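# Move glass cylinder from shelved bench to cart's top tray

## Task

Take the graduated cylinder that is on the bench with shelves and set it upright in the cart's upper tray, with its base sitting on the tray floor itself rather than on another cylinder's base; every other cylinder must also finish standing in that tray. The task fails if any graduated cylinder tips over or touches the room's floor, or, since they are glass, drops more than a few centimetres or takes a hard knock. It also fails if any bottle or jar is left toppled, or if the robot falls over or ends up leaning.

## Robot and tools

ROBOT. TidyBot++: a four-caster mobile base (0.54 m long, 0.50 m wide, 0.38 m tall) carrying one seven-joint arm with a two-finger gripper. The shoulder sits 0.12 m ahead of the base centre and 0.68 m up. Segments: upper arm 0.42 m, forearm 0.31 m, hand 0.31 m. At the start the arm is folded with the hand aimed down; a down-pointing hand can reach roughly 0.94 m high at most, and only near the base. Cameras: base_camera (fixed on the base) and wrist_camera (looks along the hand).

FRAMES. Base frame: origin on the floor below the base centre, x forward, y left, z up, metres. hand_pose is the point between the finger pads, in this frame; its z axis runs out along the fingers and the fingers close along its y axis. Odometry frame: where the base frame was at scene start. base_odometry counts wheel rotation only (slip looks like travel); heading is in rad, left positive, -3.142 to 3.142. base_tilt is in degrees, forward and right positive.

move. One action per call, plus optional cameras (list of base_camera, wrist_camera or all; omitted means all, [] means none) and blocking (true or omitted: return once everything rests; false: return in about 0.5 s while motion continues).
- base: an object of relative offsets from where the base is when the command begins: translate_m (forward +, -2 to 2 m), strafe_m (left +, -2 to 2 m), rotate_rad (counter-clockwise from above +, -6.3 to 6.3 rad). Translation and strafe together form one straight-line move.
- joints: absolute targets keyed by name, radians: joint_1_rad (any angle; positive turns the arm clockwise seen from above, opposite to heading), joint_2_rad (-2.249 to 2.249, shoulder, 0 = upper arm vertical), joint_3_rad (any angle), joint_4_rad (-2.579 to 2.579, elbow, 0 = straight), joint_5_rad (any), joint_6_rad (-2.099 to 2.099, wrist), joint_7_rad (any; hand down, positive is counter-clockwise from above). Unlimited joints go the short way round, so send steps under half a turn. gripper_pos is 0 (open, about 85 mm gap) to 1 (closed); gap is about 85 x (1 - gripper_pos) mm.
- target: one flat list of seven numbers, an absolute hand pose in the base frame: x, y, z in metres, then quaternion qw, qx, qy, qz. With target, joints may carry only gripper_pos.
- speeds: caps for this action only: translate_m and strafe_m 0.05 to 0.5 m/s (give just one of them for a combined move), rotate_rad 0.1 to 1.57 rad/s.
Unknown keys make a call invalid; out-of-range numbers get it refused. No action runs past 15 s; base moves time out at 14 s.

wait: seconds from 0 to 10, plus cameras; returns state and images without commanding anything. wait(0) shows a non-blocking move's progress in the line earlier move.
stop: brakes all running motions; braked ones report stopped and hold, possibly still pressing.
zoom_image: camera (base_camera or wrist_camera) and region [x0, y0, x1, y1] in pixels, top-left origin, at most 504 x 504, taken from that camera's latest image.
read_manual: returns licence texts only.
finished_scene: scene = the current scene number; ends it irreversibly and later calls in the reply go to the next scene. The goal must hold with no help from the robot.

RESULT LINES. move: done, or the worst status among motions. base_status, joint_status, hand_status: moving, done, off_target (rested away from target, may still push), not_followed (a check withheld the targets; see joint command not followed or pose unreachable, with cause: for arm self-collision), contact_stop or time_out (unrequested stops; they cancel the rest of the reply's move/wait/finished_scene calls), torque_fault, limit_stop_at_motor_heat. hand_status done means within 10 mm and 2 degrees. joint_positions, hand_pose, hand_target (where the hand would be with all joints on target), motor_effort in percent with the peak of the last action in brackets, on_its_own (what the robot did uncommanded), pictures (order of images), ARM HIT, MOTOR HOT, OVER-TEMPERATURE FAULT.

PRACTICAL NOTES. Target moves usually land within about 3 cm; correct by adding (wanted - measured hand_pose) to the previous target's x, y, z. To hold still after a target, resend hand_target, not hand_pose. Poses aimed forward, low and near the base can miss badly or drive the arm into the base; unreachable poses wander up to 10 s and end time_out. A held load makes the arm sag; never command a joint to its current reading while holding something. Gripper closed at 1 squeezes with 100 to 150 N per finger; off_target with a reading means something is held, done means nothing is. Closed fingertips reach about 20 mm past the hand point. When a carried object touches a surface, hand_pose stops dropping though commands go lower; effort shifts only slightly at first. Images are more trustworthy than hand_pose, which can be off by 1 to 2 cm.

AVOID. The arm does not steer around obstacles and keeps pushing when blocked; base pushes into things continue until timeout. Driving or turning while the arm is caught above about 0.6 m, sideways swings of a stretched arm, or reaching far from the fold over nearby furniture can tip the robot; back away or retract to recover. Hard hits can trigger a torque fault (10 s arm freeze). Long stretched holds heat motors. Move the glass cylinder slowly, grip it gently, never release it above the tray floor or while it moves, and keep clear of bottles, jars and other cylinders.

Each tool is called after "Request:" as name([rows], argument=value, ...), one row to a line, values as JSON.

## Session

Request:
move()

Scene clock: 0.00 s.
base_odometry: x=+0.000 y=+0.000 heading=+0.000
base_tilt: forward=+0.7 right=+0.5
base_status: not commanded
joint_positions: joint_1_rad=+0.013 joint_2_rad=-0.323 joint_3_rad=+3.114 joint_4_rad=-2.520 joint_5_rad=+0.008 joint_6_rad=-0.826 joint_7_rad=+1.591 gripper_pos=+0.000
joint_status: not commanded
motor_effort: joint_1_rad=-1 joint_2_rad=-2 joint_3_rad=+0 joint_4_rad=+13 joint_5_rad=+0 joint_6_rad=+0 joint_7_rad=+0
hand_pose: x=+0.2768 y=+0.0007 z=+0.5875 quat_wxyz=(+0.008, +0.998, +0.020, +0.059) (m; base frame)
hand_target: x=+0.2766 y=+0.0007 z=+0.5874 quat_wxyz=(+0.008, +0.998, +0.020, +0.059) (m; base frame)
hand_status: not commanded
pictures: base_camera, wrist_camera

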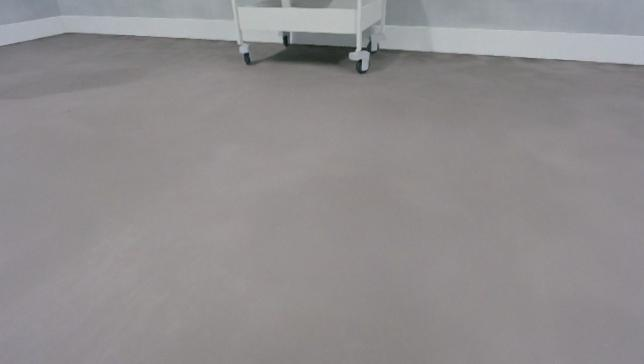

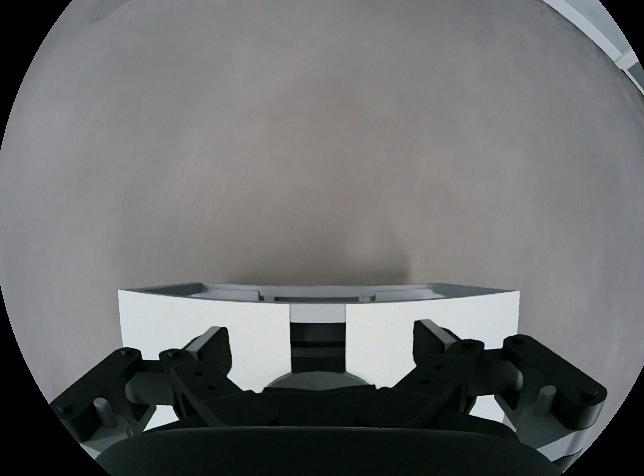

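Request:
move(joints={"joint_6_rad": 0.4, "joint_1_rad": 0})

Request:
move(joints={"joint_1_rad": 1.4})

Request:
move(joints={"joint_1_rad": -1.4})

Scene clock: 5.80 s.
move: done
base_odometry: x=+0.000 y=+0.000 heading=+0.000
base_tilt: forward=+0.8 right=+0.5
base_status: not commanded
joint_positions: joint_1_rad=+0.013 joint_2_rad=-0.323 joint_3_rad=+3.114 joint_4_rad=-2.516 joint_5_rad=+0.008 joint_6_rad=+0.327 joint_7_rad=+1.591 gripper_pos=+0.000
joint_status: all done
motor_effort: joint_1_rad=+0(1) joint_2_rad=-6(7) joint_3_rad=+0(1) joint_4_rad=+17(18) joint_5_rad=+0(1) joint_6_rad=+8(8) joint_7_rad=+0(1)
hand_pose: x=+0.5384 y=+0.0089 z=+0.8073 quat_wxyz=(+0.007, +0.803, +0.020, +0.596) (m; base frame)
hand_target: x=+0.5430 y=+0.0148 z=+0.8268 quat_wxyz=(+0.003, +0.782, +0.025, +0.623) (m; base frame)
hand_status: not commanded
pictures: base_camera, wrist_camera
camera_calibration:
wrist_camera: T_world_to_cam=[[-0.0265423, -0.999571, 0.012365, 0.00680438], [-0.259916, -0.00504331, -0.965618, 0.975398], [0.965266, -0.0288436, -0.25967, -0.178862], [0, 0, 0, 1]] pos_world=[0.426351, 0.00656167, 0.895333]

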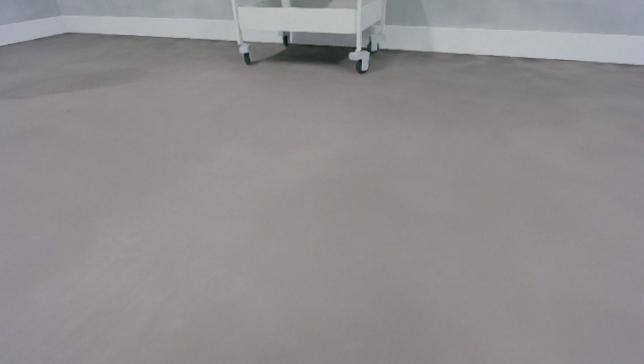

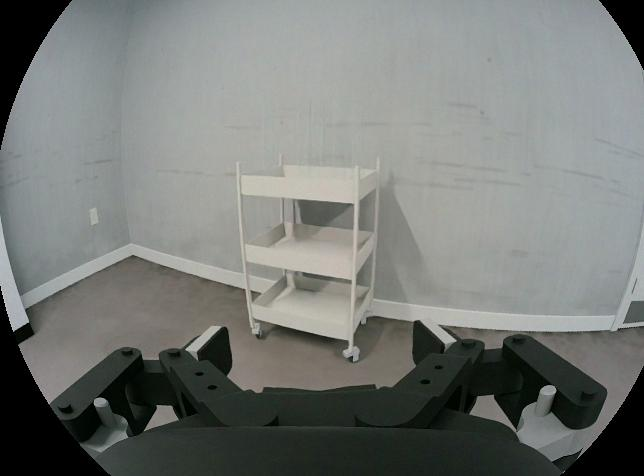

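Scene clock: 8.43 s.
move: done
base_odometry: x=+0.000 y=+0.000 heading=+0.000
base_tilt: forward=+0.8 right=+0.5
base_status: not commanded
joint_positions: joint_1_rad=+1.373 joint_2_rad=-0.323 joint_3_rad=+3.114 joint_4_rad=-2.516 joint_5_rad=+0.008 joint_6_rad=+0.328 joint_7_rad=+1.591 gripper_pos=+0.000
joint_status: all done
motor_effort: joint_1_rad=-1(2) joint_2_rad=-6(7) joint_3_rad=+0(1) joint_4_rad=+18(18) joint_5_rad=-1(1) joint_6_rad=+8(8) joint_7_rad=+0(1)
hand_pose: x=+0.2156 y=-0.4083 z=+0.8075 quat_wxyz=(+0.380, +0.637, -0.489, +0.459) (m; base frame)
hand_target: x=+0.2057 y=-0.4153 z=+0.8268 quat_wxyz=(+0.403, +0.614, -0.485, +0.475) (m; base frame)
hand_status: not commanded
pictures: base_camera, wrist_camera
camera_calibration:
wrist_camera: T_world_to_cam=[[-0.982944, -0.18349, 0.0123406, 0.120638], [-0.0592737, 0.252574, -0.96576, 0.951585], [0.17409, -0.95002, -0.259142, -0.0852033], [0, 0, 0, 1]] pos_world=[0.189817, -0.299154, 0.895435]

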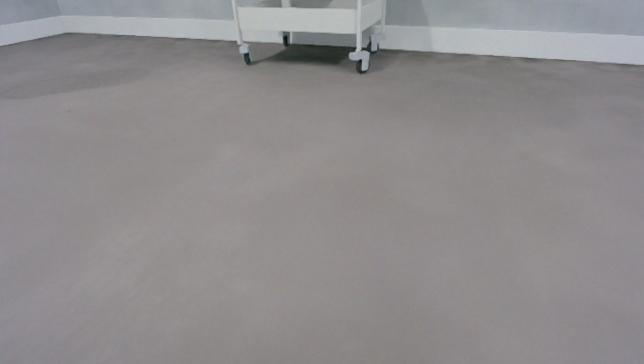

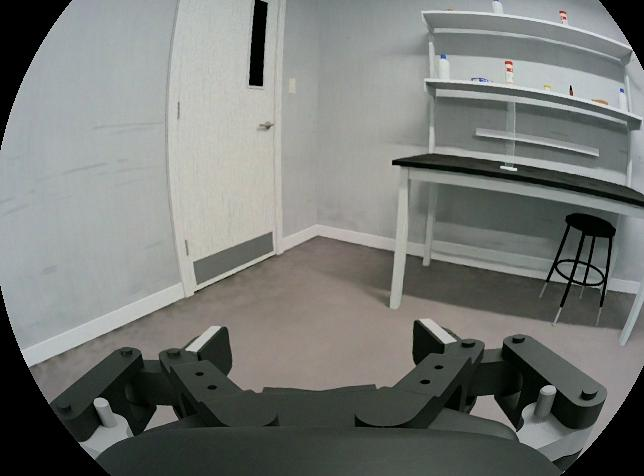

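Scene clock: 12.13 s.
move: done
base_odometry: x=+0.000 y=+0.000 heading=+0.000
base_tilt: forward=+0.8 right=+0.5
base_status: not commanded
joint_positions: joint_1_rad=-1.373 joint_2_rad=-0.323 joint_3_rad=+3.114 joint_4_rad=-2.516 joint_5_rad=+0.008 joint_6_rad=+0.328 joint_7_rad=+1.591 gripper_pos=+0.000
joint_status: all done
motor_effort: joint_1_rad=-1(2) joint_2_rad=-6(7) joint_3_rad=+0(1) joint_4_rad=+18(19) joint_5_rad=+0(1) joint_6_rad=+8(8) joint_7_rad=+0(1)
hand_pose: x=+0.1874 y=+0.4140 z=+0.8076 quat_wxyz=(-0.375, +0.605, +0.528, +0.463) (m; base frame)
hand_target: x=+0.1765 y=+0.4203 z=+0.8268 quat_wxyz=(-0.399, +0.582, +0.523, +0.478) (m; base frame)
hand_status: not commanded
pictures: base_camera, wrist_camera
camera_calibration:
wrist_camera: T_world_to_cam=[[0.977659, -0.209838, 0.0123216, -0.112657], [-0.0426628, -0.255487, -0.965871, 0.949658], [0.205824, 0.943766, -0.258731, -0.0893622], [0, 0, 0, 1]] pos_world=[0.169048, 0.303322, 0.895514]

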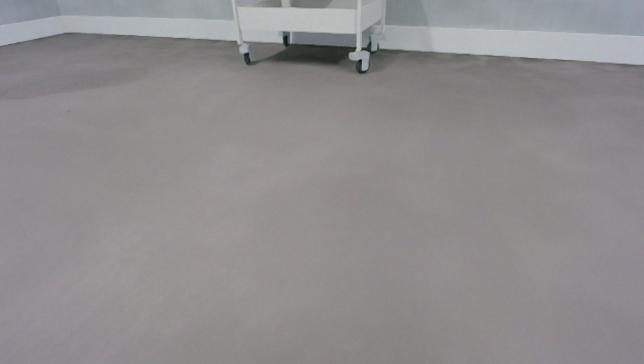

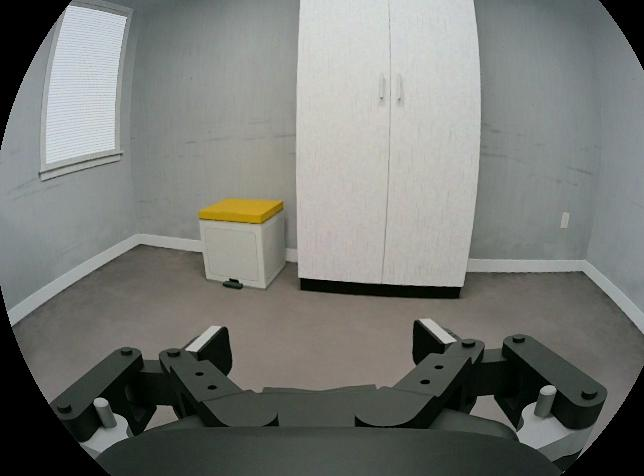

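Request:
move(joints={"joint_1_rad": 0}, base={"translate_m": -0.2, "strafe_m": -0.7, "rotate_rad": -1.79})

Request:
zoom_image(camera="wrist_camera", region=[150, 0, 500, 330])

Scene clock: 25.00 s.
move: done
base_odometry: x=-0.200 y=-0.700 heading=-1.791
base_tilt: forward=+0.8 right=+0.5
base_status: done
joint_positions: joint_1_rad=-0.023 joint_2_rad=-0.322 joint_3_rad=+3.114 joint_4_rad=-2.516 joint_5_rad=+0.008 joint_6_rad=+0.331 joint_7_rad=+1.591 gripper_pos=+0.000
joint_status: all done
motor_effort: joint_1_rad=-1(2) joint_2_rad=-6(10) joint_3_rad=+0(1) joint_4_rad=+17(18) joint_5_rad=+0(1) joint_6_rad=+8(8) joint_7_rad=+0(1)
hand_pose: x=+0.5383 y=+0.0242 z=+0.8080 quat_wxyz=(-0.004, +0.802, +0.035, +0.597) (m; base frame)
hand_target: x=+0.5430 y=+0.0148 z=+0.8268 quat_wxyz=(+0.003, +0.782, +0.025, +0.623) (m; base frame)
hand_status: not commanded
pictures: base_camera, wrist_camera
camera_calibration:
wrist_camera: T_world_to_cam=[[0.0100354, -0.999875, 0.0122023, 0.00259687], [-0.256855, -0.014371, -0.966343, 0.975299], [0.966398, 0.00656338, -0.256967, -0.18173], [0, 0, 0, 1]] pos_world=[0.426108, 0.0178054, 0.895743]

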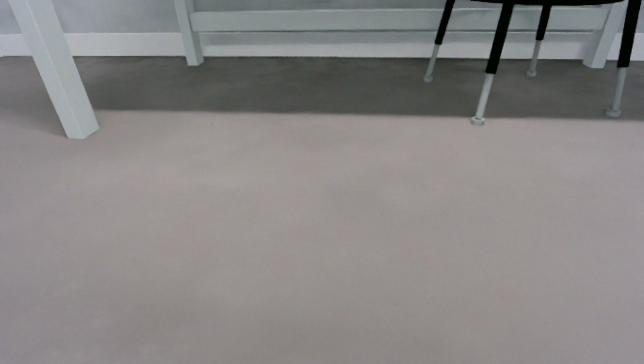

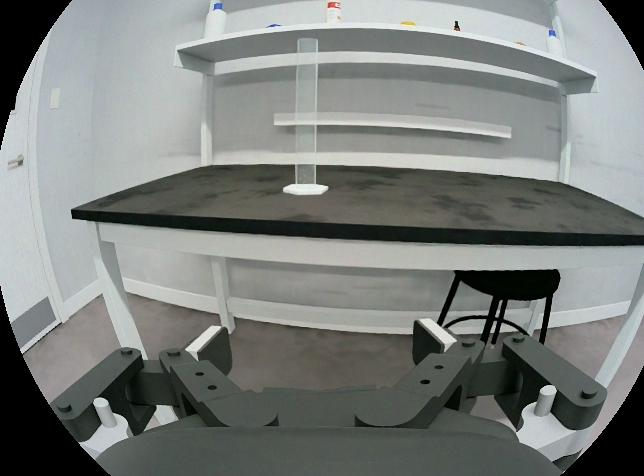

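Scaled by 1.440.

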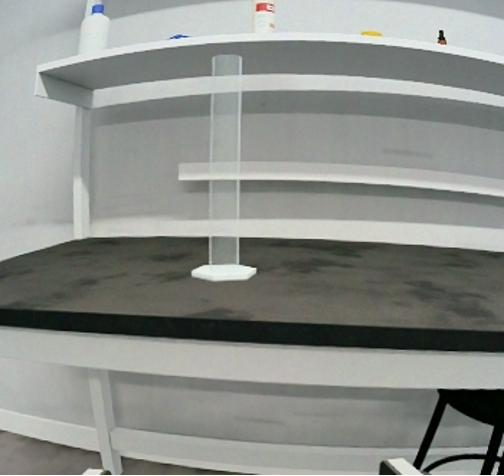

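Request:
move(joints={"joint_1_rad": 0, "joint_2_rad": -0.045, "joint_3_rad": 3.14, "joint_4_rad": -2.138, "joint_5_rad": 0, "joint_6_rad": 0.59, "joint_7_rad": 1.571})

Scene clock: 42.80 s.
move: done
base_odometry: x=-0.200 y=-0.700 heading=-1.791
base_tilt: forward=+0.8 right=+0.5
base_status: not commanded
joint_positions: joint_1_rad=-0.023 joint_2_rad=-0.058 joint_3_rad=+3.124 joint_4_rad=-2.146 joint_5_rad=+0.008 joint_6_rad=+0.514 joint_7_rad=+1.591 gripper_pos=+0.000
joint_status: all done
motor_effort: joint_1_rad=-1(1) joint_2_rad=-17(18) joint_3_rad=+0(1) joint_4_rad=+19(20) joint_5_rad=-1(1) joint_6_rad=+8(9) joint_7_rad=+0(1)
hand_pose: x=+0.6783 y=+0.0257 z=+0.9456 quat_wxyz=(-0.006, +0.708, +0.026, +0.706) (m; base frame)
hand_target: x=+0.6831 y=+0.0023 z=+0.9664 quat_wxyz=(+0.000, +0.683, +0.001, +0.731) (m; base frame)
hand_status: not commanded
pictures: base_camera, wrist_camera
camera_calibration:
wrist_camera: T_world_to_cam=[[0.0029475, -0.999966, -0.00768083, 0.0245592], [0.0281674, 0.00776084, -0.999573, 0.981722], [0.999599, 0.0027299, 0.0281894, -0.57376], [0, 0, 0, 1]] pos_world=[0.545805, 0.0185057, 0.997666]

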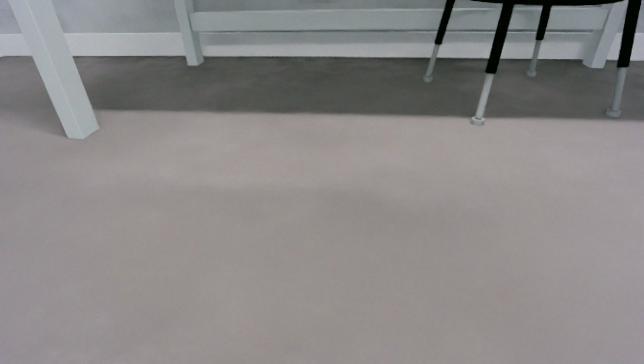

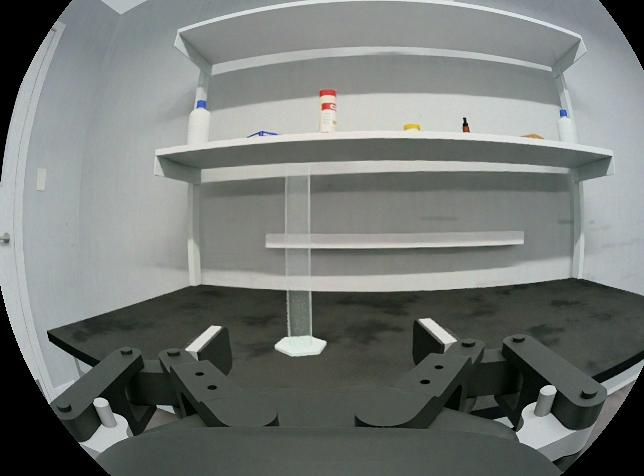

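Request:
move(joints={"joint_1_rad": 0.04, "joint_7_rad": 1.543}, base={"translate_m": 0.26, "strafe_m": 0.084}, speeds={"translate_m": 0.25})

Scene clock: 51.10 s.
move: done
base_odometry: x=-0.175 y=-0.972 heading=-1.791
base_tilt: forward=+0.8 right=+0.5
base_status: done
joint_positions: joint_1_rad=+0.019 joint_2_rad=-0.051 joint_3_rad=+3.132 joint_4_rad=-2.144 joint_5_rad=+0.008 joint_6_rad=+0.519 joint_7_rad=+1.591 gripper_pos=+0.000
joint_status: all done
motor_effort: joint_1_rad=-1(2) joint_2_rad=-17(19) joint_3_rad=+0(2) joint_4_rad=+19(20) joint_5_rad=+0(1) joint_6_rad=+8(8) joint_7_rad=+0(1)
hand_pose: x=+0.6811 y=-0.0027 z=+0.9443 quat_wxyz=(+0.012, +0.708, +0.008, +0.706) (m; base frame)
hand_target: x=+0.6827 y=-0.0203 z=+0.9664 quat_wxyz=(+0.004, +0.682, -0.023, +0.731) (m; base frame)
hand_status: not commanded
pictures: base_camera, wrist_camera
camera_calibration:
wrist_camera: T_world_to_cam=[[-0.0473608, -0.998843, -0.00837506, 0.0311332], [0.0280985, 0.00704893, -0.99958, 0.980634], [0.998483, -0.0475762, 0.0277322, -0.575382], [0, 0, 0, 1]] pos_world=[0.548429, -0.00318972, 0.996439]

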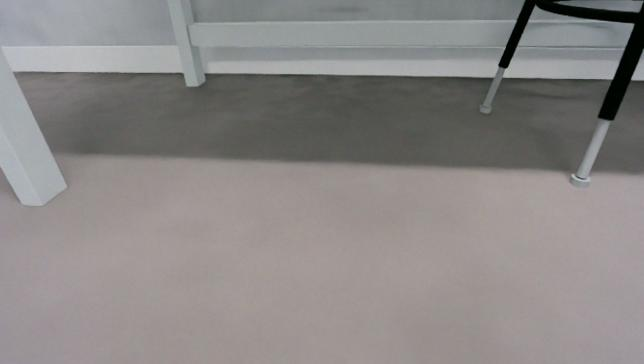

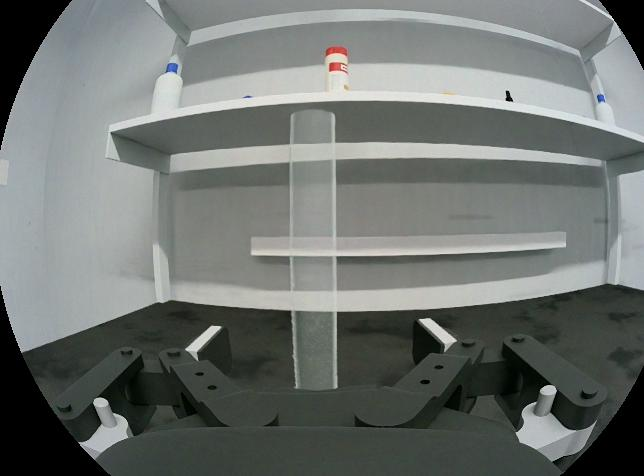

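Request:
move(joints={"joint_7_rad": 1.51}, base={"translate_m": 0.163, "strafe_m": 0.005}, speeds={"translate_m": 0.1})

Scene clock: 58.27 s.
move: done
base_odometry: x=-0.206 y=-1.133 heading=-1.791
base_tilt: forward=+0.8 right=+0.5
base_status: done
joint_positions: joint_1_rad=+0.019 joint_2_rad=-0.048 joint_3_rad=+3.132 joint_4_rad=-2.143 joint_5_rad=+0.008 joint_6_rad=+0.519 joint_7_rad=+1.566 gripper_pos=+0.000
joint_status: all done
motor_effort: joint_1_rad=-1(1) joint_2_rad=-17(20) joint_3_rad=+0(1) joint_4_rad=+19(20) joint_5_rad=+0(1) joint_6_rad=+8(9) joint_7_rad=+0(1)
hand_pose: x=+0.6822 y=-0.0027 z=+0.9429 quat_wxyz=(+0.003, +0.709, -0.001, +0.705) (m; base frame)
hand_target: x=+0.6827 y=-0.0203 z=+0.9664 quat_wxyz=(-0.008, +0.682, -0.034, +0.731) (m; base frame)
hand_status: not commanded
pictures: base_camera, wrist_camera
camera_calibration:
wrist_camera: T_world_to_cam=[[-0.0475097, -0.998317, -0.0332609, 0.0547243], [0.0259933, 0.0320515, -0.999148, 0.980348], [0.998533, -0.0483338, 0.0244268, -0.573371], [0, 0, 0, 1]] pos_world=[0.549647, -0.00450261, 0.995339]

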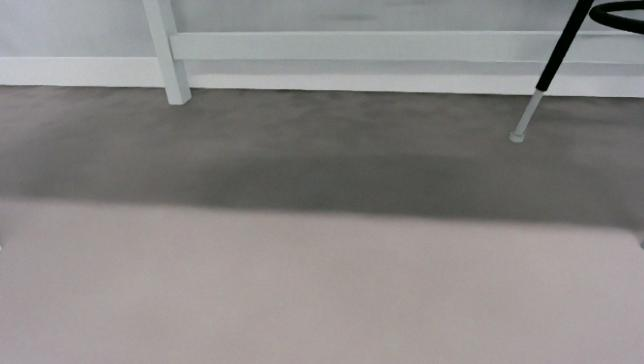

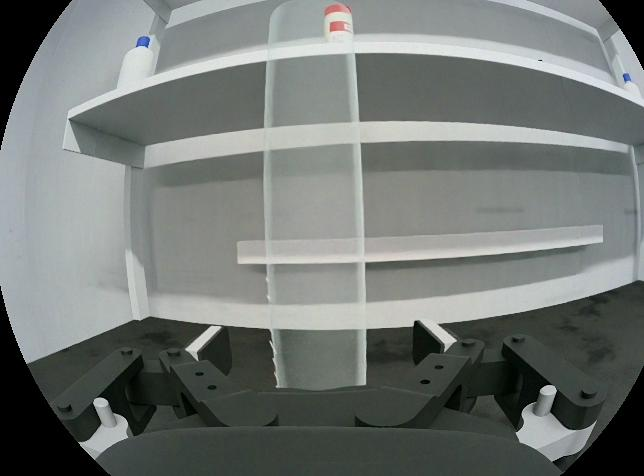

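Request:
move(joints={"gripper_pos": 0.65})

Scene clock: 61.87 s.
move: off_target
base_odometry: x=-0.206 y=-1.133 heading=-1.791
base_tilt: forward=+0.8 right=+0.5
base_status: not commanded
joint_positions: joint_1_rad=+0.019 joint_2_rad=-0.048 joint_3_rad=+3.132 joint_4_rad=-2.143 joint_5_rad=+0.008 joint_6_rad=+0.519 joint_7_rad=+1.566 gripper_pos=+0.563
joint_status: gripper_pos off_target (ended at +0.563, target +0.650)
motor_effort: joint_1_rad=-1(1) joint_2_rad=-18(19) joint_3_rad=+0(0) joint_4_rad=+20(21) joint_5_rad=+0(1) joint_6_rad=+9(9) joint_7_rad=+0(0)
hand_pose: x=+0.6822 y=-0.0027 z=+0.9430 quat_wxyz=(+0.003, +0.709, -0.001, +0.705) (m; base frame)
hand_target: x=+0.6827 y=-0.0203 z=+0.9664 quat_wxyz=(-0.008, +0.682, -0.034, +0.731) (m; base frame)
hand_status: not commanded
pictures: base_camera, wrist_camera
camera_calibration:
wrist_camera: T_world_to_cam=[[-0.0475047, -0.998317, -0.033266, 0.0547273], [0.0261149, 0.0320509, -0.999145, 0.9803], [0.99853, -0.0483328, 0.0245484, -0.573485], [0, 0, 0, 1]] pos_world=[0.549641, -0.00450241, 0.99536]

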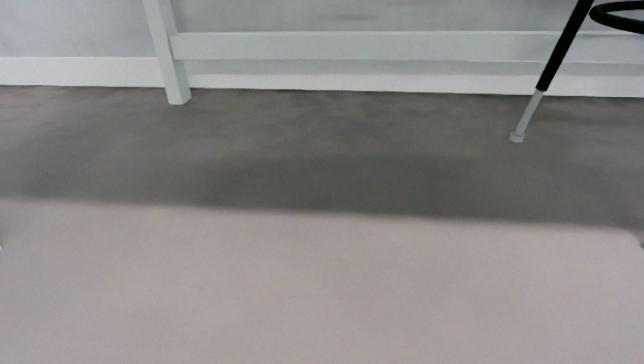

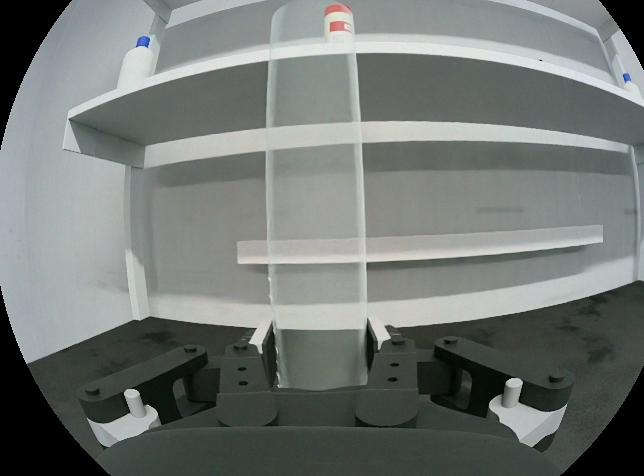

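Request:
move(joints={"joint_2_rad": -0.062, "joint_4_rad": -2.092, "joint_6_rad": 0.526}, cameras=["wrist_camera"])

Request:
move(joints={"joint_2_rad": -0.108, "joint_4_rad": -1.98, "joint_6_rad": 0.38}, cameras=["wrist_camera"])

Scene clock: 75.90 s.
move: done
base_odometry: x=-0.206 y=-1.133 heading=-1.791
base_tilt: forward=+0.8 right=+0.5
base_status: not commanded
joint_positions: joint_1_rad=+0.019 joint_2_rad=-0.048 joint_3_rad=+3.132 joint_4_rad=-2.108 joint_5_rad=+0.008 joint_6_rad=+0.511 joint_7_rad=+1.566 gripper_pos=+0.563
joint_status: all done
motor_effort: joint_1_rad=-1(1) joint_2_rad=-20(21) joint_3_rad=+0(0) joint_4_rad=+22(23) joint_5_rad=+0(1) joint_6_rad=+10(11) joint_7_rad=+0(1)
hand_pose: x=+0.6875 y=-0.0028 z=+0.9613 quat_wxyz=(+0.003, +0.699, -0.001, +0.715) (m; base frame)
hand_target: x=+0.6849 y=-0.0204 z=+0.9832 quat_wxyz=(-0.008, +0.682, -0.034, +0.730) (m; base frame)
hand_status: not commanded
pictures: wrist_camera
camera_calibration:
wrist_camera: T_world_to_cam=[[-0.046624, -0.998325, -0.0342605, 0.0558808], [0.0535385, 0.031751, -0.998061, 0.978585], [0.997477, -0.0483679, 0.0519685, -0.604928], [0, 0, 0, 1]] pos_world=[0.553615, -0.00454291, 1.01004]

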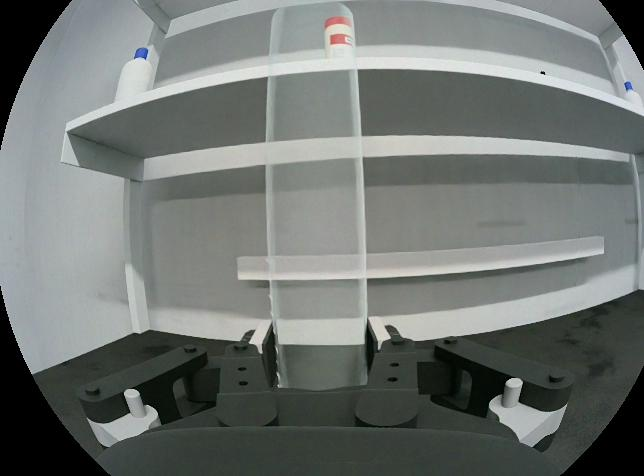

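Scene clock: 77.13 s.
move: done
base_odometry: x=-0.206 y=-1.133 heading=-1.791
base_tilt: forward=+0.8 right=+0.5
base_status: not commanded
joint_positions: joint_1_rad=+0.019 joint_2_rad=-0.086 joint_3_rad=+3.132 joint_4_rad=-1.994 joint_5_rad=+0.008 joint_6_rad=+0.417 joint_7_rad=+1.566 gripper_pos=+0.563
joint_status: all done
motor_effort: joint_1_rad=-1(1) joint_2_rad=-19(22) joint_3_rad=+0(0) joint_4_rad=+23(23) joint_5_rad=+0(1) joint_6_rad=+10(11) joint_7_rad=+0(1)
hand_pose: x=+0.6897 y=-0.0029 z=+1.0219 quat_wxyz=(+0.004, +0.678, -0.001, +0.735) (m; base frame)
hand_target: x=+0.6838 y=-0.0203 z=+1.0314 quat_wxyz=(-0.008, +0.678, -0.034, +0.734) (m; base frame)
hand_status: not commanded
pictures: wrist_camera
camera_calibration:
wrist_camera: T_world_to_cam=[[-0.0453084, -0.998336, -0.0356761, 0.0584956], [0.11101, 0.03046, -0.993352, 0.994456], [0.992786, -0.0489677, 0.109445, -0.665737], [0, 0, 0, 1]] pos_world=[0.55319, -0.00449241, 1.06279]

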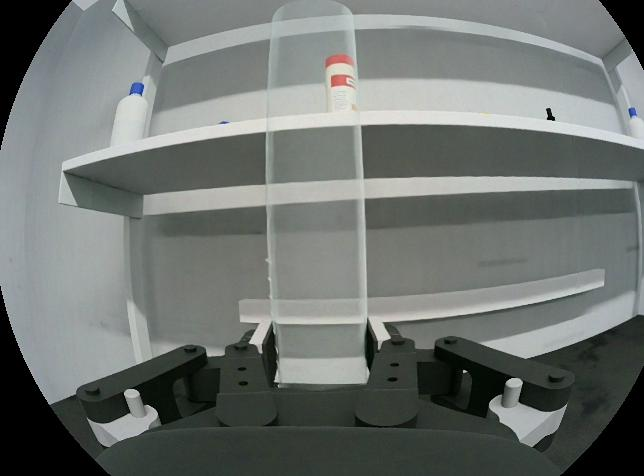

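Request:
move(base={"translate_m": -0.5}, speeds={"translate_m": 0.3}, joints={"joint_6_rad": 0.44}, cameras=["wrist_camera"])

Request:
move(base={"translate_m": -1.209, "strafe_m": 0.27, "rotate_rad": 1.491}, speeds={"translate_m": 0.35, "rotate_rad": 0.5})

Request:
zoom_image(camera="wrist_camera", region=[120, 150, 520, 450])

Scene clock: 88.33 s.
move: done
base_odometry: x=-0.096 y=-0.645 heading=-1.791
base_tilt: forward=+0.8 right=+0.5
base_status: done
joint_positions: joint_1_rad=+0.020 joint_2_rad=-0.093 joint_3_rad=+3.133 joint_4_rad=-1.994 joint_5_rad=+0.008 joint_6_rad=+0.431 joint_7_rad=+1.566 gripper_pos=+0.563
joint_status: all done
motor_effort: joint_1_rad=-1(3) joint_2_rad=-19(24) joint_3_rad=+0(3) joint_4_rad=+22(24) joint_5_rad=+0(1) joint_6_rad=+10(11) joint_7_rad=+0(1)
hand_pose: x=+0.6870 y=-0.0039 z=+1.0301 quat_wxyz=(+0.004, +0.671, -0.001, +0.742) (m; base frame)
hand_target: x=+0.6818 y=-0.0202 z=+1.0499 quat_wxyz=(-0.008, +0.656, -0.032, +0.754) (m; base frame)
hand_status: not commanded
pictures: wrist_camera
camera_calibration:
wrist_camera: T_world_to_cam=[[-0.0462824, -0.998263, -0.0364637, 0.0591575], [0.131715, 0.0300856, -0.990831, 0.986168], [0.990207, -0.0506608, 0.130094, -0.683528], [0, 0, 0, 1]] pos_world=[0.549679, -0.00524279, 1.06821]

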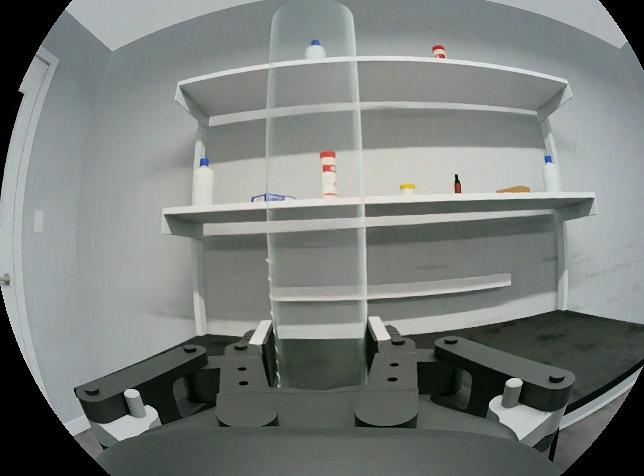

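Scene clock: 92.87 s.
move: done
base_odometry: x=+0.431 y=+0.476 heading=-0.299
base_tilt: forward=+0.7 right=+0.5
base_status: done
joint_positions: joint_1_rad=+0.028 joint_2_rad=-0.091 joint_3_rad=+3.138 joint_4_rad=-1.994 joint_5_rad=+0.008 joint_6_rad=+0.431 joint_7_rad=+1.566 gripper_pos=+0.563
joint_status: not commanded
motor_effort: joint_1_rad=+0(3) joint_2_rad=-19(23) joint_3_rad=+0(3) joint_4_rad=+23(24) joint_5_rad=+0(1) joint_6_rad=+10(11) joint_7_rad=+0(1)
hand_pose: x=+0.6874 y=-0.0112 z=+1.0294 quat_wxyz=(+0.009, +0.671, -0.006, +0.741) (m; base frame)
hand_target: x=+0.6818 y=-0.0202 z=+1.0499 quat_wxyz=(-0.008, +0.656, -0.032, +0.754) (m; base frame)
hand_status: not commanded
pictures: base_camera, wrist_camera
camera_calibration:
wrist_camera: T_world_to_cam=[[-0.0589756, -0.997578, -0.0368852, 0.0609581], [0.130877, 0.0289039, -0.990977, 0.986364], [0.989643, -0.0632709, 0.128855, -0.682699], [0, 0, 0, 1]] pos_world=[0.550131, -0.0108942, 1.06768]

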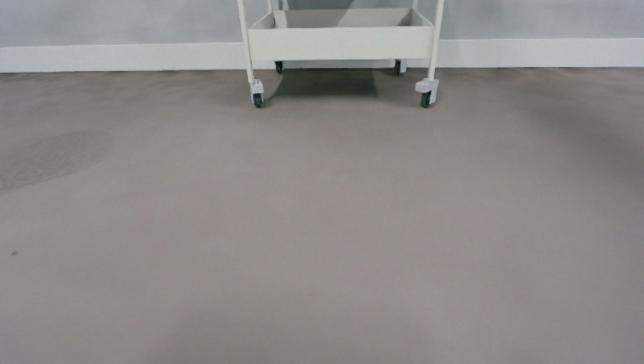

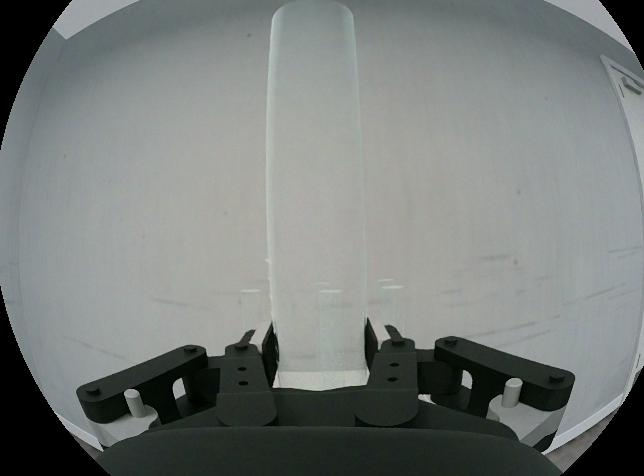

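Scaled by 1.260.

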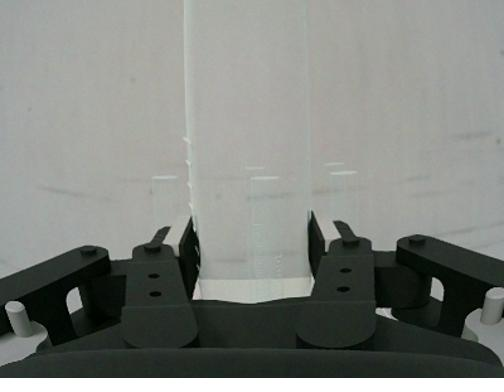

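Request:
move(joints={"joint_6_rad": -0.15, "joint_1_rad": 0.45})

Request:
zoom_image(camera="wrist_camera", region=[20, 80, 340, 330])

Scene clock: 101.93 s.
move: done
base_odometry: x=+0.431 y=+0.476 heading=-0.299
base_tilt: forward=+0.8 right=+0.5
base_status: not commanded
joint_positions: joint_1_rad=+0.425 joint_2_rad=-0.091 joint_3_rad=+3.140 joint_4_rad=-1.994 joint_5_rad=+0.008 joint_6_rad=-0.105 joint_7_rad=+1.566 gripper_pos=+0.563
joint_status: all done
motor_effort: joint_1_rad=+0(2) joint_2_rad=-18(20) joint_3_rad=+0(2) joint_4_rad=+21(24) joint_5_rad=+0(1) joint_6_rad=+9(11) joint_7_rad=+0(1)
hand_pose: x=+0.6127 y=-0.2211 z=+0.8670 quat_wxyz=(+0.114, +0.825, -0.176, +0.525) (m; base frame)
hand_target: x=+0.6017 y=-0.2307 z=+0.8711 quat_wxyz=(+0.102, +0.820, -0.213, +0.521) (m; base frame)
hand_status: not commanded
pictures: base_camera, wrist_camera
camera_calibration:
wrist_camera: T_world_to_cam=[[-0.457981, -0.888886, -0.0116076, 0.0877391], [-0.34612, 0.190328, -0.918682, 1.10652], [0.818813, -0.416721, -0.394828, -0.120529], [0, 0, 0, 1]] pos_world=[0.521862, -0.182839, 0.96997]

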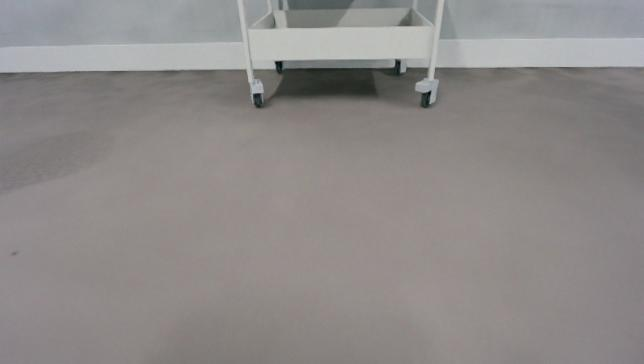

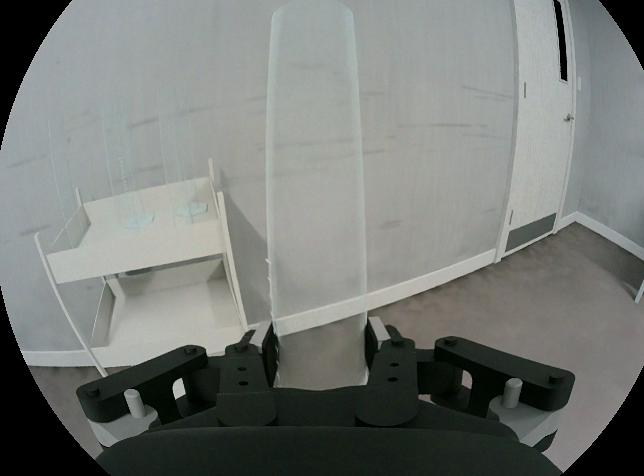

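Scaled by 1.575.

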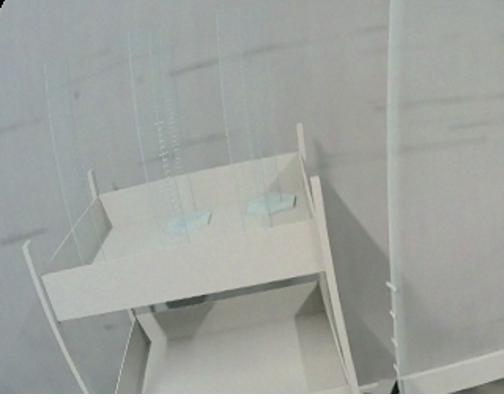

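Request:
move(base={"translate_m": 0.3}, speeds={"translate_m": 0.25}, joints={"joint_6_rad": -0.25, "joint_1_rad": 0.36})

Request:
zoom_image(camera="wrist_camera", region=[20, 60, 300, 340])

Scene clock: 108.17 s.
move: done
base_odometry: x=+0.718 y=+0.388 heading=-0.299
base_tilt: forward=+0.8 right=+0.6
base_status: done
joint_positions: joint_1_rad=+0.378 joint_2_rad=-0.093 joint_3_rad=+3.140 joint_4_rad=-1.993 joint_5_rad=+0.008 joint_6_rad=-0.207 joint_7_rad=+1.566 gripper_pos=+0.563
joint_status: all done
motor_effort: joint_1_rad=+0(3) joint_2_rad=-18(21) joint_3_rad=+0(2) joint_4_rad=+21(23) joint_5_rad=+0(1) joint_6_rad=+8(10) joint_7_rad=+0(1)
hand_pose: x=+0.6083 y=-0.1926 z=+0.8400 quat_wxyz=(+0.094, +0.854, -0.162, +0.485) (m; base frame)
hand_target: x=+0.6065 y=-0.1811 z=+0.8438 quat_wxyz=(+0.072, +0.854, -0.182, +0.483) (m; base frame)
hand_status: not commanded
pictures: base_camera, wrist_camera
camera_calibration:
wrist_camera: T_world_to_cam=[[-0.417637, -0.908594, -0.00596911, 0.0777231], [-0.438291, 0.207207, -0.874623, 1.09704], [0.795915, -0.362659, -0.484766, -0.015803], [0, 0, 0, 1]] pos_world=[0.525858, -0.162426, 0.952296]

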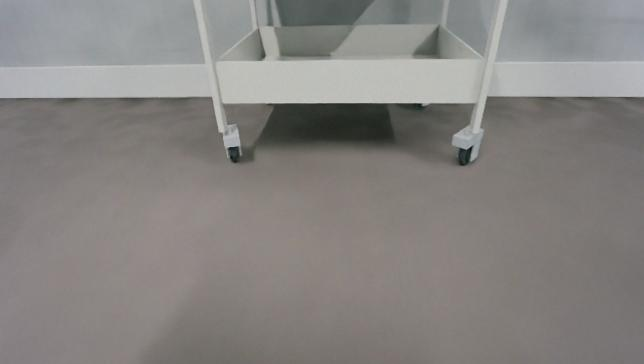

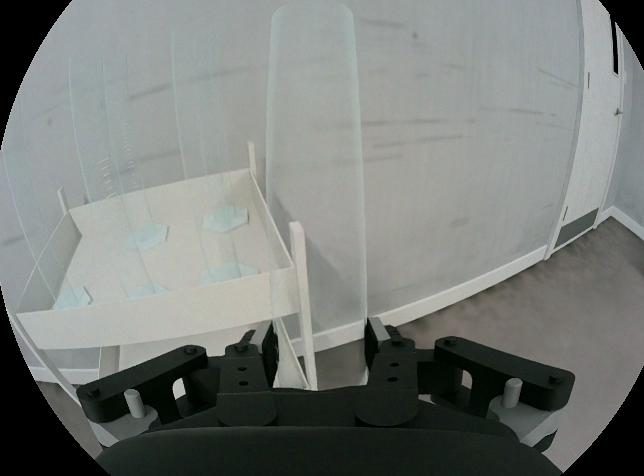

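Scaled by 1.800.

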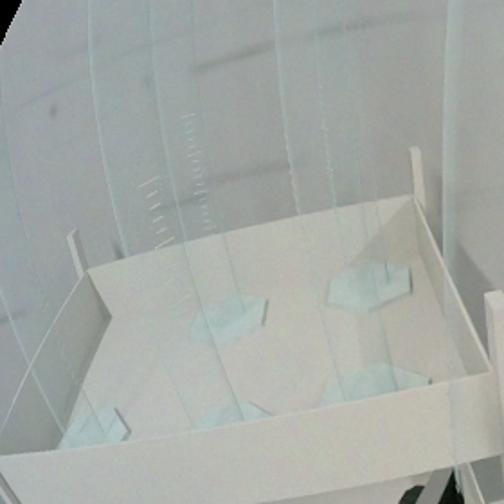

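Request:
move(base={"translate_m": -0.25}, speeds={"translate_m": 0.3}, joints={"joint_6_rad": 0.4, "joint_1_rad": 0.02}, cameras=[])

Request:
move(base={"strafe_m": 1.19, "rotate_rad": -1.571}, speeds={"strafe_m": 0.35, "rotate_rad": 0.6})

Scene clock: 133.87 s.
move: done
base_odometry: x=+0.479 y=+0.462 heading=-0.298
base_tilt: forward=+0.8 right=+0.5
base_status: done
joint_positions: joint_1_rad=+0.044 joint_2_rad=-0.100 joint_3_rad=+3.139 joint_4_rad=-1.991 joint_5_rad=+0.008 joint_6_rad=+0.310 joint_7_rad=+1.566 gripper_pos=+0.563
joint_status: all done
motor_effort: joint_1_rad=+0(3) joint_2_rad=-19(22) joint_3_rad=+0(2) joint_4_rad=+23(24) joint_5_rad=+0(1) joint_6_rad=+10(11) joint_7_rad=+0(1)
hand_pose: x=+0.6863 y=-0.0214 z=+0.9982 quat_wxyz=(+0.015, +0.711, -0.013, +0.703) (m; base frame)
hand_target: x=+0.6835 y=-0.0090 z=+1.0376 quat_wxyz=(-0.016, +0.671, -0.027, +0.741) (m; base frame)
hand_status: not commanded
pictures: none
No camera images: "cameras" was empty.

Scene clock: 141.47 s.
move: time_out
base_odometry: x=+0.789 y=+1.471 heading=-1.862
base_tilt: forward=+0.8 right=+0.5
base_status: strafe_m time_out (by the wheels' count: +1.056 of +1.190); the other done
joint_positions: joint_1_rad=+0.030 joint_2_rad=-0.103 joint_3_rad=+3.145 joint_4_rad=-1.989 joint_5_rad=+0.009 joint_6_rad=+0.322 joint_7_rad=+1.566 gripper_pos=+0.563
joint_status: not commanded
motor_effort: joint_1_rad=-1(11) joint_2_rad=-20(31) joint_3_rad=+0(11) joint_4_rad=+23(31) joint_5_rad=+0(2) joint_6_rad=+10(13) joint_7_rad=+0(1)
hand_pose: x=+0.6858 y=-0.0168 z=+1.0050 quat_wxyz=(+0.012, +0.705, -0.010, +0.709) (m; base frame)
hand_target: x=+0.6835 y=-0.0090 z=+1.0376 quat_wxyz=(-0.016, +0.671, -0.027, +0.741) (m; base frame)
hand_status: not commanded
pictures: base_camera, wrist_camera
camera_calibration:
wrist_camera: T_world_to_cam=[[-0.0721436, -0.996829, -0.033578, 0.0600749], [0.0391528, 0.0308093, -0.998758, 1.03327], [0.996625, -0.0733687, 0.0368059, -0.590705], [0, 0, 0, 1]] pos_world=[0.55259, -0.0152892, 1.05575]

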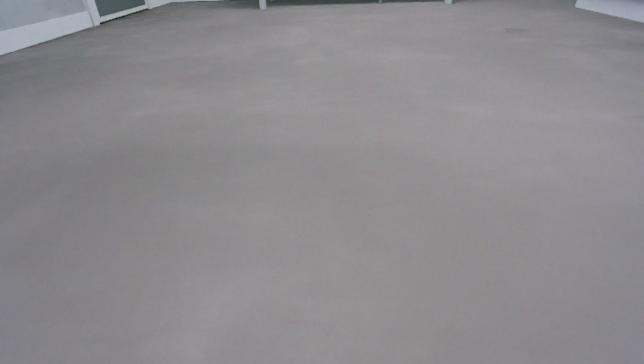

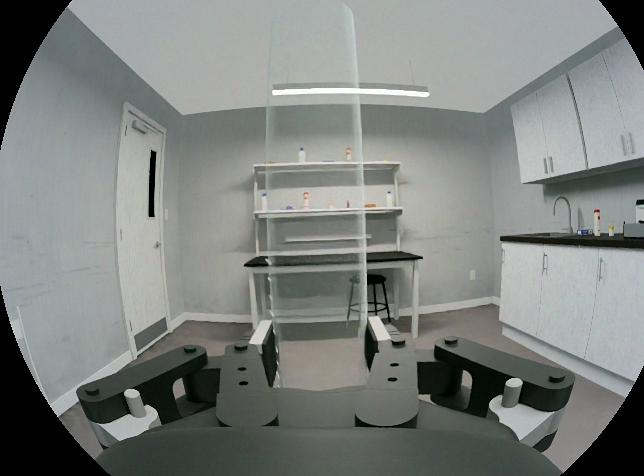

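Request:
move(base={"translate_m": 0.06}, speeds={"translate_m": 0.2}, cameras=[])

Request:
move(base={"strafe_m": 0.75}, speeds={"strafe_m": 0.25})

Scene clock: 151.83 s.
move: done
base_odometry: x=+0.772 y=+1.414 heading=-1.862
base_tilt: forward=+0.8 right=+0.5
base_status: done
joint_positions: joint_1_rad=+0.030 joint_2_rad=-0.094 joint_3_rad=+3.145 joint_4_rad=-1.989 joint_5_rad=+0.009 joint_6_rad=+0.322 joint_7_rad=+1.566 gripper_pos=+0.563
joint_status: not commanded
motor_effort: joint_1_rad=+0(1) joint_2_rad=-19(22) joint_3_rad=+0(0) joint_4_rad=+22(24) joint_5_rad=+0(1) joint_6_rad=+10(11) joint_7_rad=+0(0)
hand_pose: x=+0.6884 y=-0.0169 z=+1.0002 quat_wxyz=(+0.012, +0.708, -0.010, +0.706) (m; base frame)
hand_target: x=+0.6835 y=-0.0090 z=+1.0376 quat_wxyz=(-0.016, +0.671, -0.027, +0.741) (m; base frame)
hand_status: not commanded
pictures: none
No camera images: "cameras" was empty.

Scene clock: 155.67 s.
move: done
base_odometry: x=+1.491 y=+1.199 heading=-1.862
base_tilt: forward=+0.8 right=+0.5
base_status: done
joint_positions: joint_1_rad=+0.030 joint_2_rad=-0.094 joint_3_rad=+3.142 joint_4_rad=-1.989 joint_5_rad=+0.009 joint_6_rad=+0.322 joint_7_rad=+1.566 gripper_pos=+0.563
joint_status: not commanded
motor_effort: joint_1_rad=+0(3) joint_2_rad=-19(21) joint_3_rad=+0(2) joint_4_rad=+23(24) joint_5_rad=+0(1) joint_6_rad=+10(10) joint_7_rad=+0(0)
hand_pose: x=+0.6885 y=-0.0153 z=+1.0002 quat_wxyz=(+0.011, +0.708, -0.009, +0.706) (m; base frame)
hand_target: x=+0.6835 y=-0.0090 z=+1.0376 quat_wxyz=(-0.016, +0.671, -0.027, +0.741) (m; base frame)
hand_status: not commanded
pictures: base_camera, wrist_camera
camera_calibration:
wrist_camera: T_world_to_cam=[[-0.0697397, -0.99702, -0.032978, 0.0593784], [0.0306993, 0.0308979, -0.999051, 1.03447], [0.997093, -0.0706859, 0.028453, -0.585035], [0, 0, 0, 1]] pos_world=[0.555717, -0.0141153, 1.0521]

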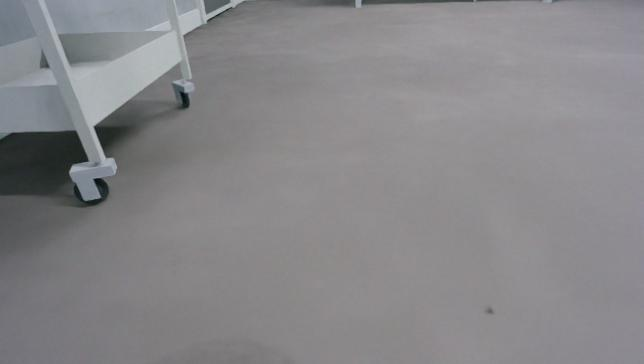

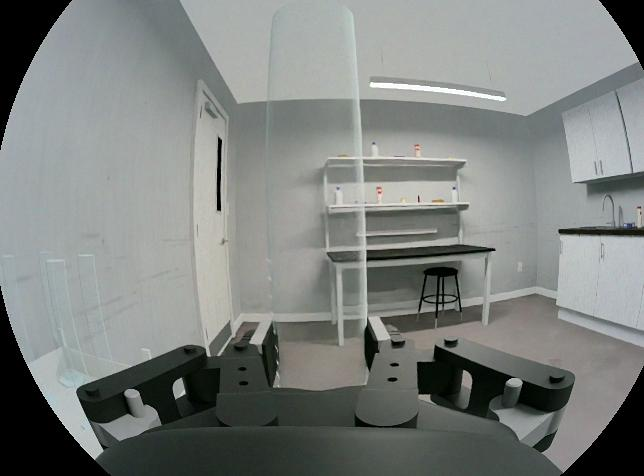

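Request:
move(base={"translate_m": -0.1, "strafe_m": 0.64}, speeds={"strafe_m": 0.25}, cameras=[])

Request:
move(joints={"joint_1_rad": 0.45, "joint_6_rad": -0.15})

Request:
zoom_image(camera="wrist_camera", region=[0, 100, 300, 400])

Scene clock: 174.33 s.
move: time_out
base_odometry: x=+2.032 y=+1.124 heading=-1.865
base_tilt: forward=+0.8 right=+0.5
base_status: translate_m time_out (by the wheels' count: -0.084 of -0.100); strafe_m time_out (by the wheels' count: +0.540 of +0.640)
joint_positions: joint_1_rad=+0.018 joint_2_rad=-0.097 joint_3_rad=+3.136 joint_4_rad=-1.989 joint_5_rad=+0.009 joint_6_rad=+0.326 joint_7_rad=+1.566 gripper_pos=+0.563
joint_status: not commanded
motor_effort: joint_1_rad=-1(7) joint_2_rad=-20(25) joint_3_rad=+0(10) joint_4_rad=+23(24) joint_5_rad=+0(2) joint_6_rad=+10(11) joint_7_rad=+0(1)
hand_pose: x=+0.6877 y=-0.0045 z=+1.0029 quat_wxyz=(+0.005, +0.705, -0.002, +0.709) (m; base frame)
hand_target: x=+0.6835 y=-0.0090 z=+1.0376 quat_wxyz=(-0.016, +0.671, -0.027, +0.741) (m; base frame)
hand_status: not commanded
pictures: none
No camera images: "cameras" was empty.

not run: a stop that you did not command came earlier in this reply.

Scaled by 1.680.

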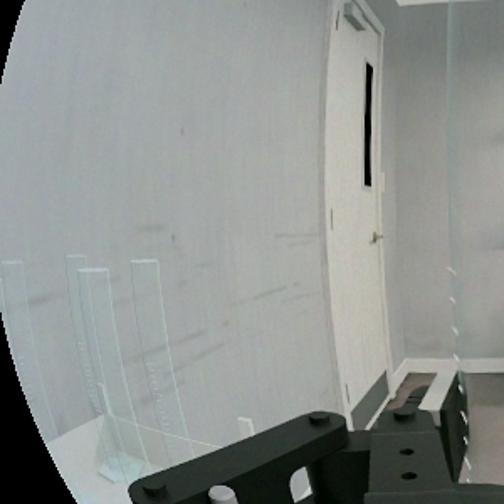

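Request:
move(joints={"joint_1_rad": 0.45, "joint_6_rad": -0.15})

Request:
zoom_image(camera="wrist_camera", region=[0, 100, 300, 400])

Scene clock: 179.30 s.
move: done
base_odometry: x=+2.032 y=+1.124 heading=-1.865
base_tilt: forward=+0.8 right=+0.5
base_status: not commanded
joint_positions: joint_1_rad=+0.425 joint_2_rad=-0.097 joint_3_rad=+3.139 joint_4_rad=-1.989 joint_5_rad=+0.009 joint_6_rad=-0.105 joint_7_rad=+1.566 gripper_pos=+0.563
joint_status: all done
motor_effort: joint_1_rad=-1(2) joint_2_rad=-19(20) joint_3_rad=+0(2) joint_4_rad=+22(23) joint_5_rad=+0(1) joint_6_rad=+9(11) joint_7_rad=+0(1)
hand_pose: x=+0.6129 y=-0.2205 z=+0.8726 quat_wxyz=(+0.115, +0.822, -0.175, +0.529) (m; base frame)
hand_target: x=+0.6017 y=-0.2307 z=+0.8711 quat_wxyz=(+0.102, +0.820, -0.213, +0.521) (m; base frame)
hand_status: not commanded
pictures: base_camera, wrist_camera
camera_calibration:
wrist_camera: T_world_to_cam=[[-0.456797, -0.889492, -0.011822, 0.0877742], [-0.338232, 0.185959, -0.922507, 1.10915], [0.822761, -0.4174, -0.3858, -0.128708], [0, 0, 0, 1]] pos_world=[0.52114, -0.181904, 0.974578]

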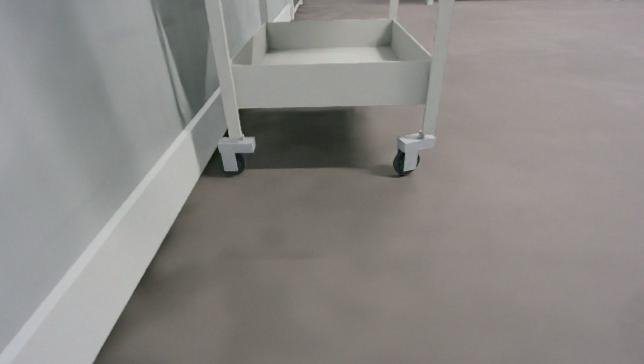

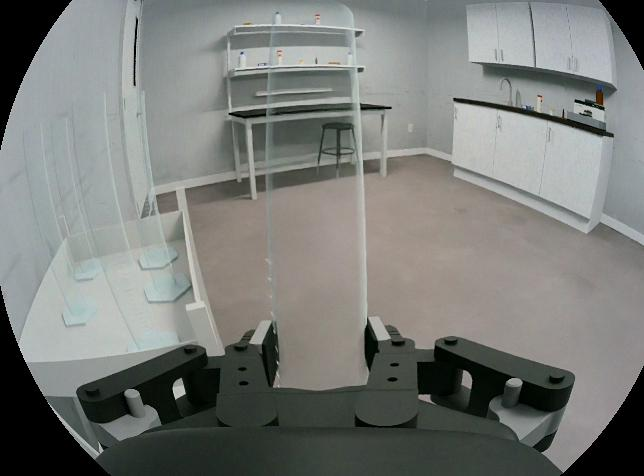

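Scaled by 1.680.

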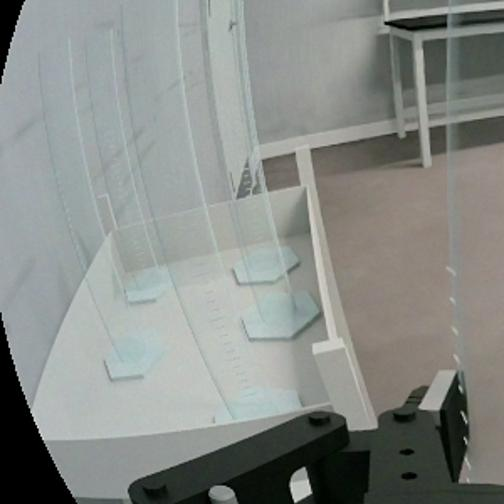

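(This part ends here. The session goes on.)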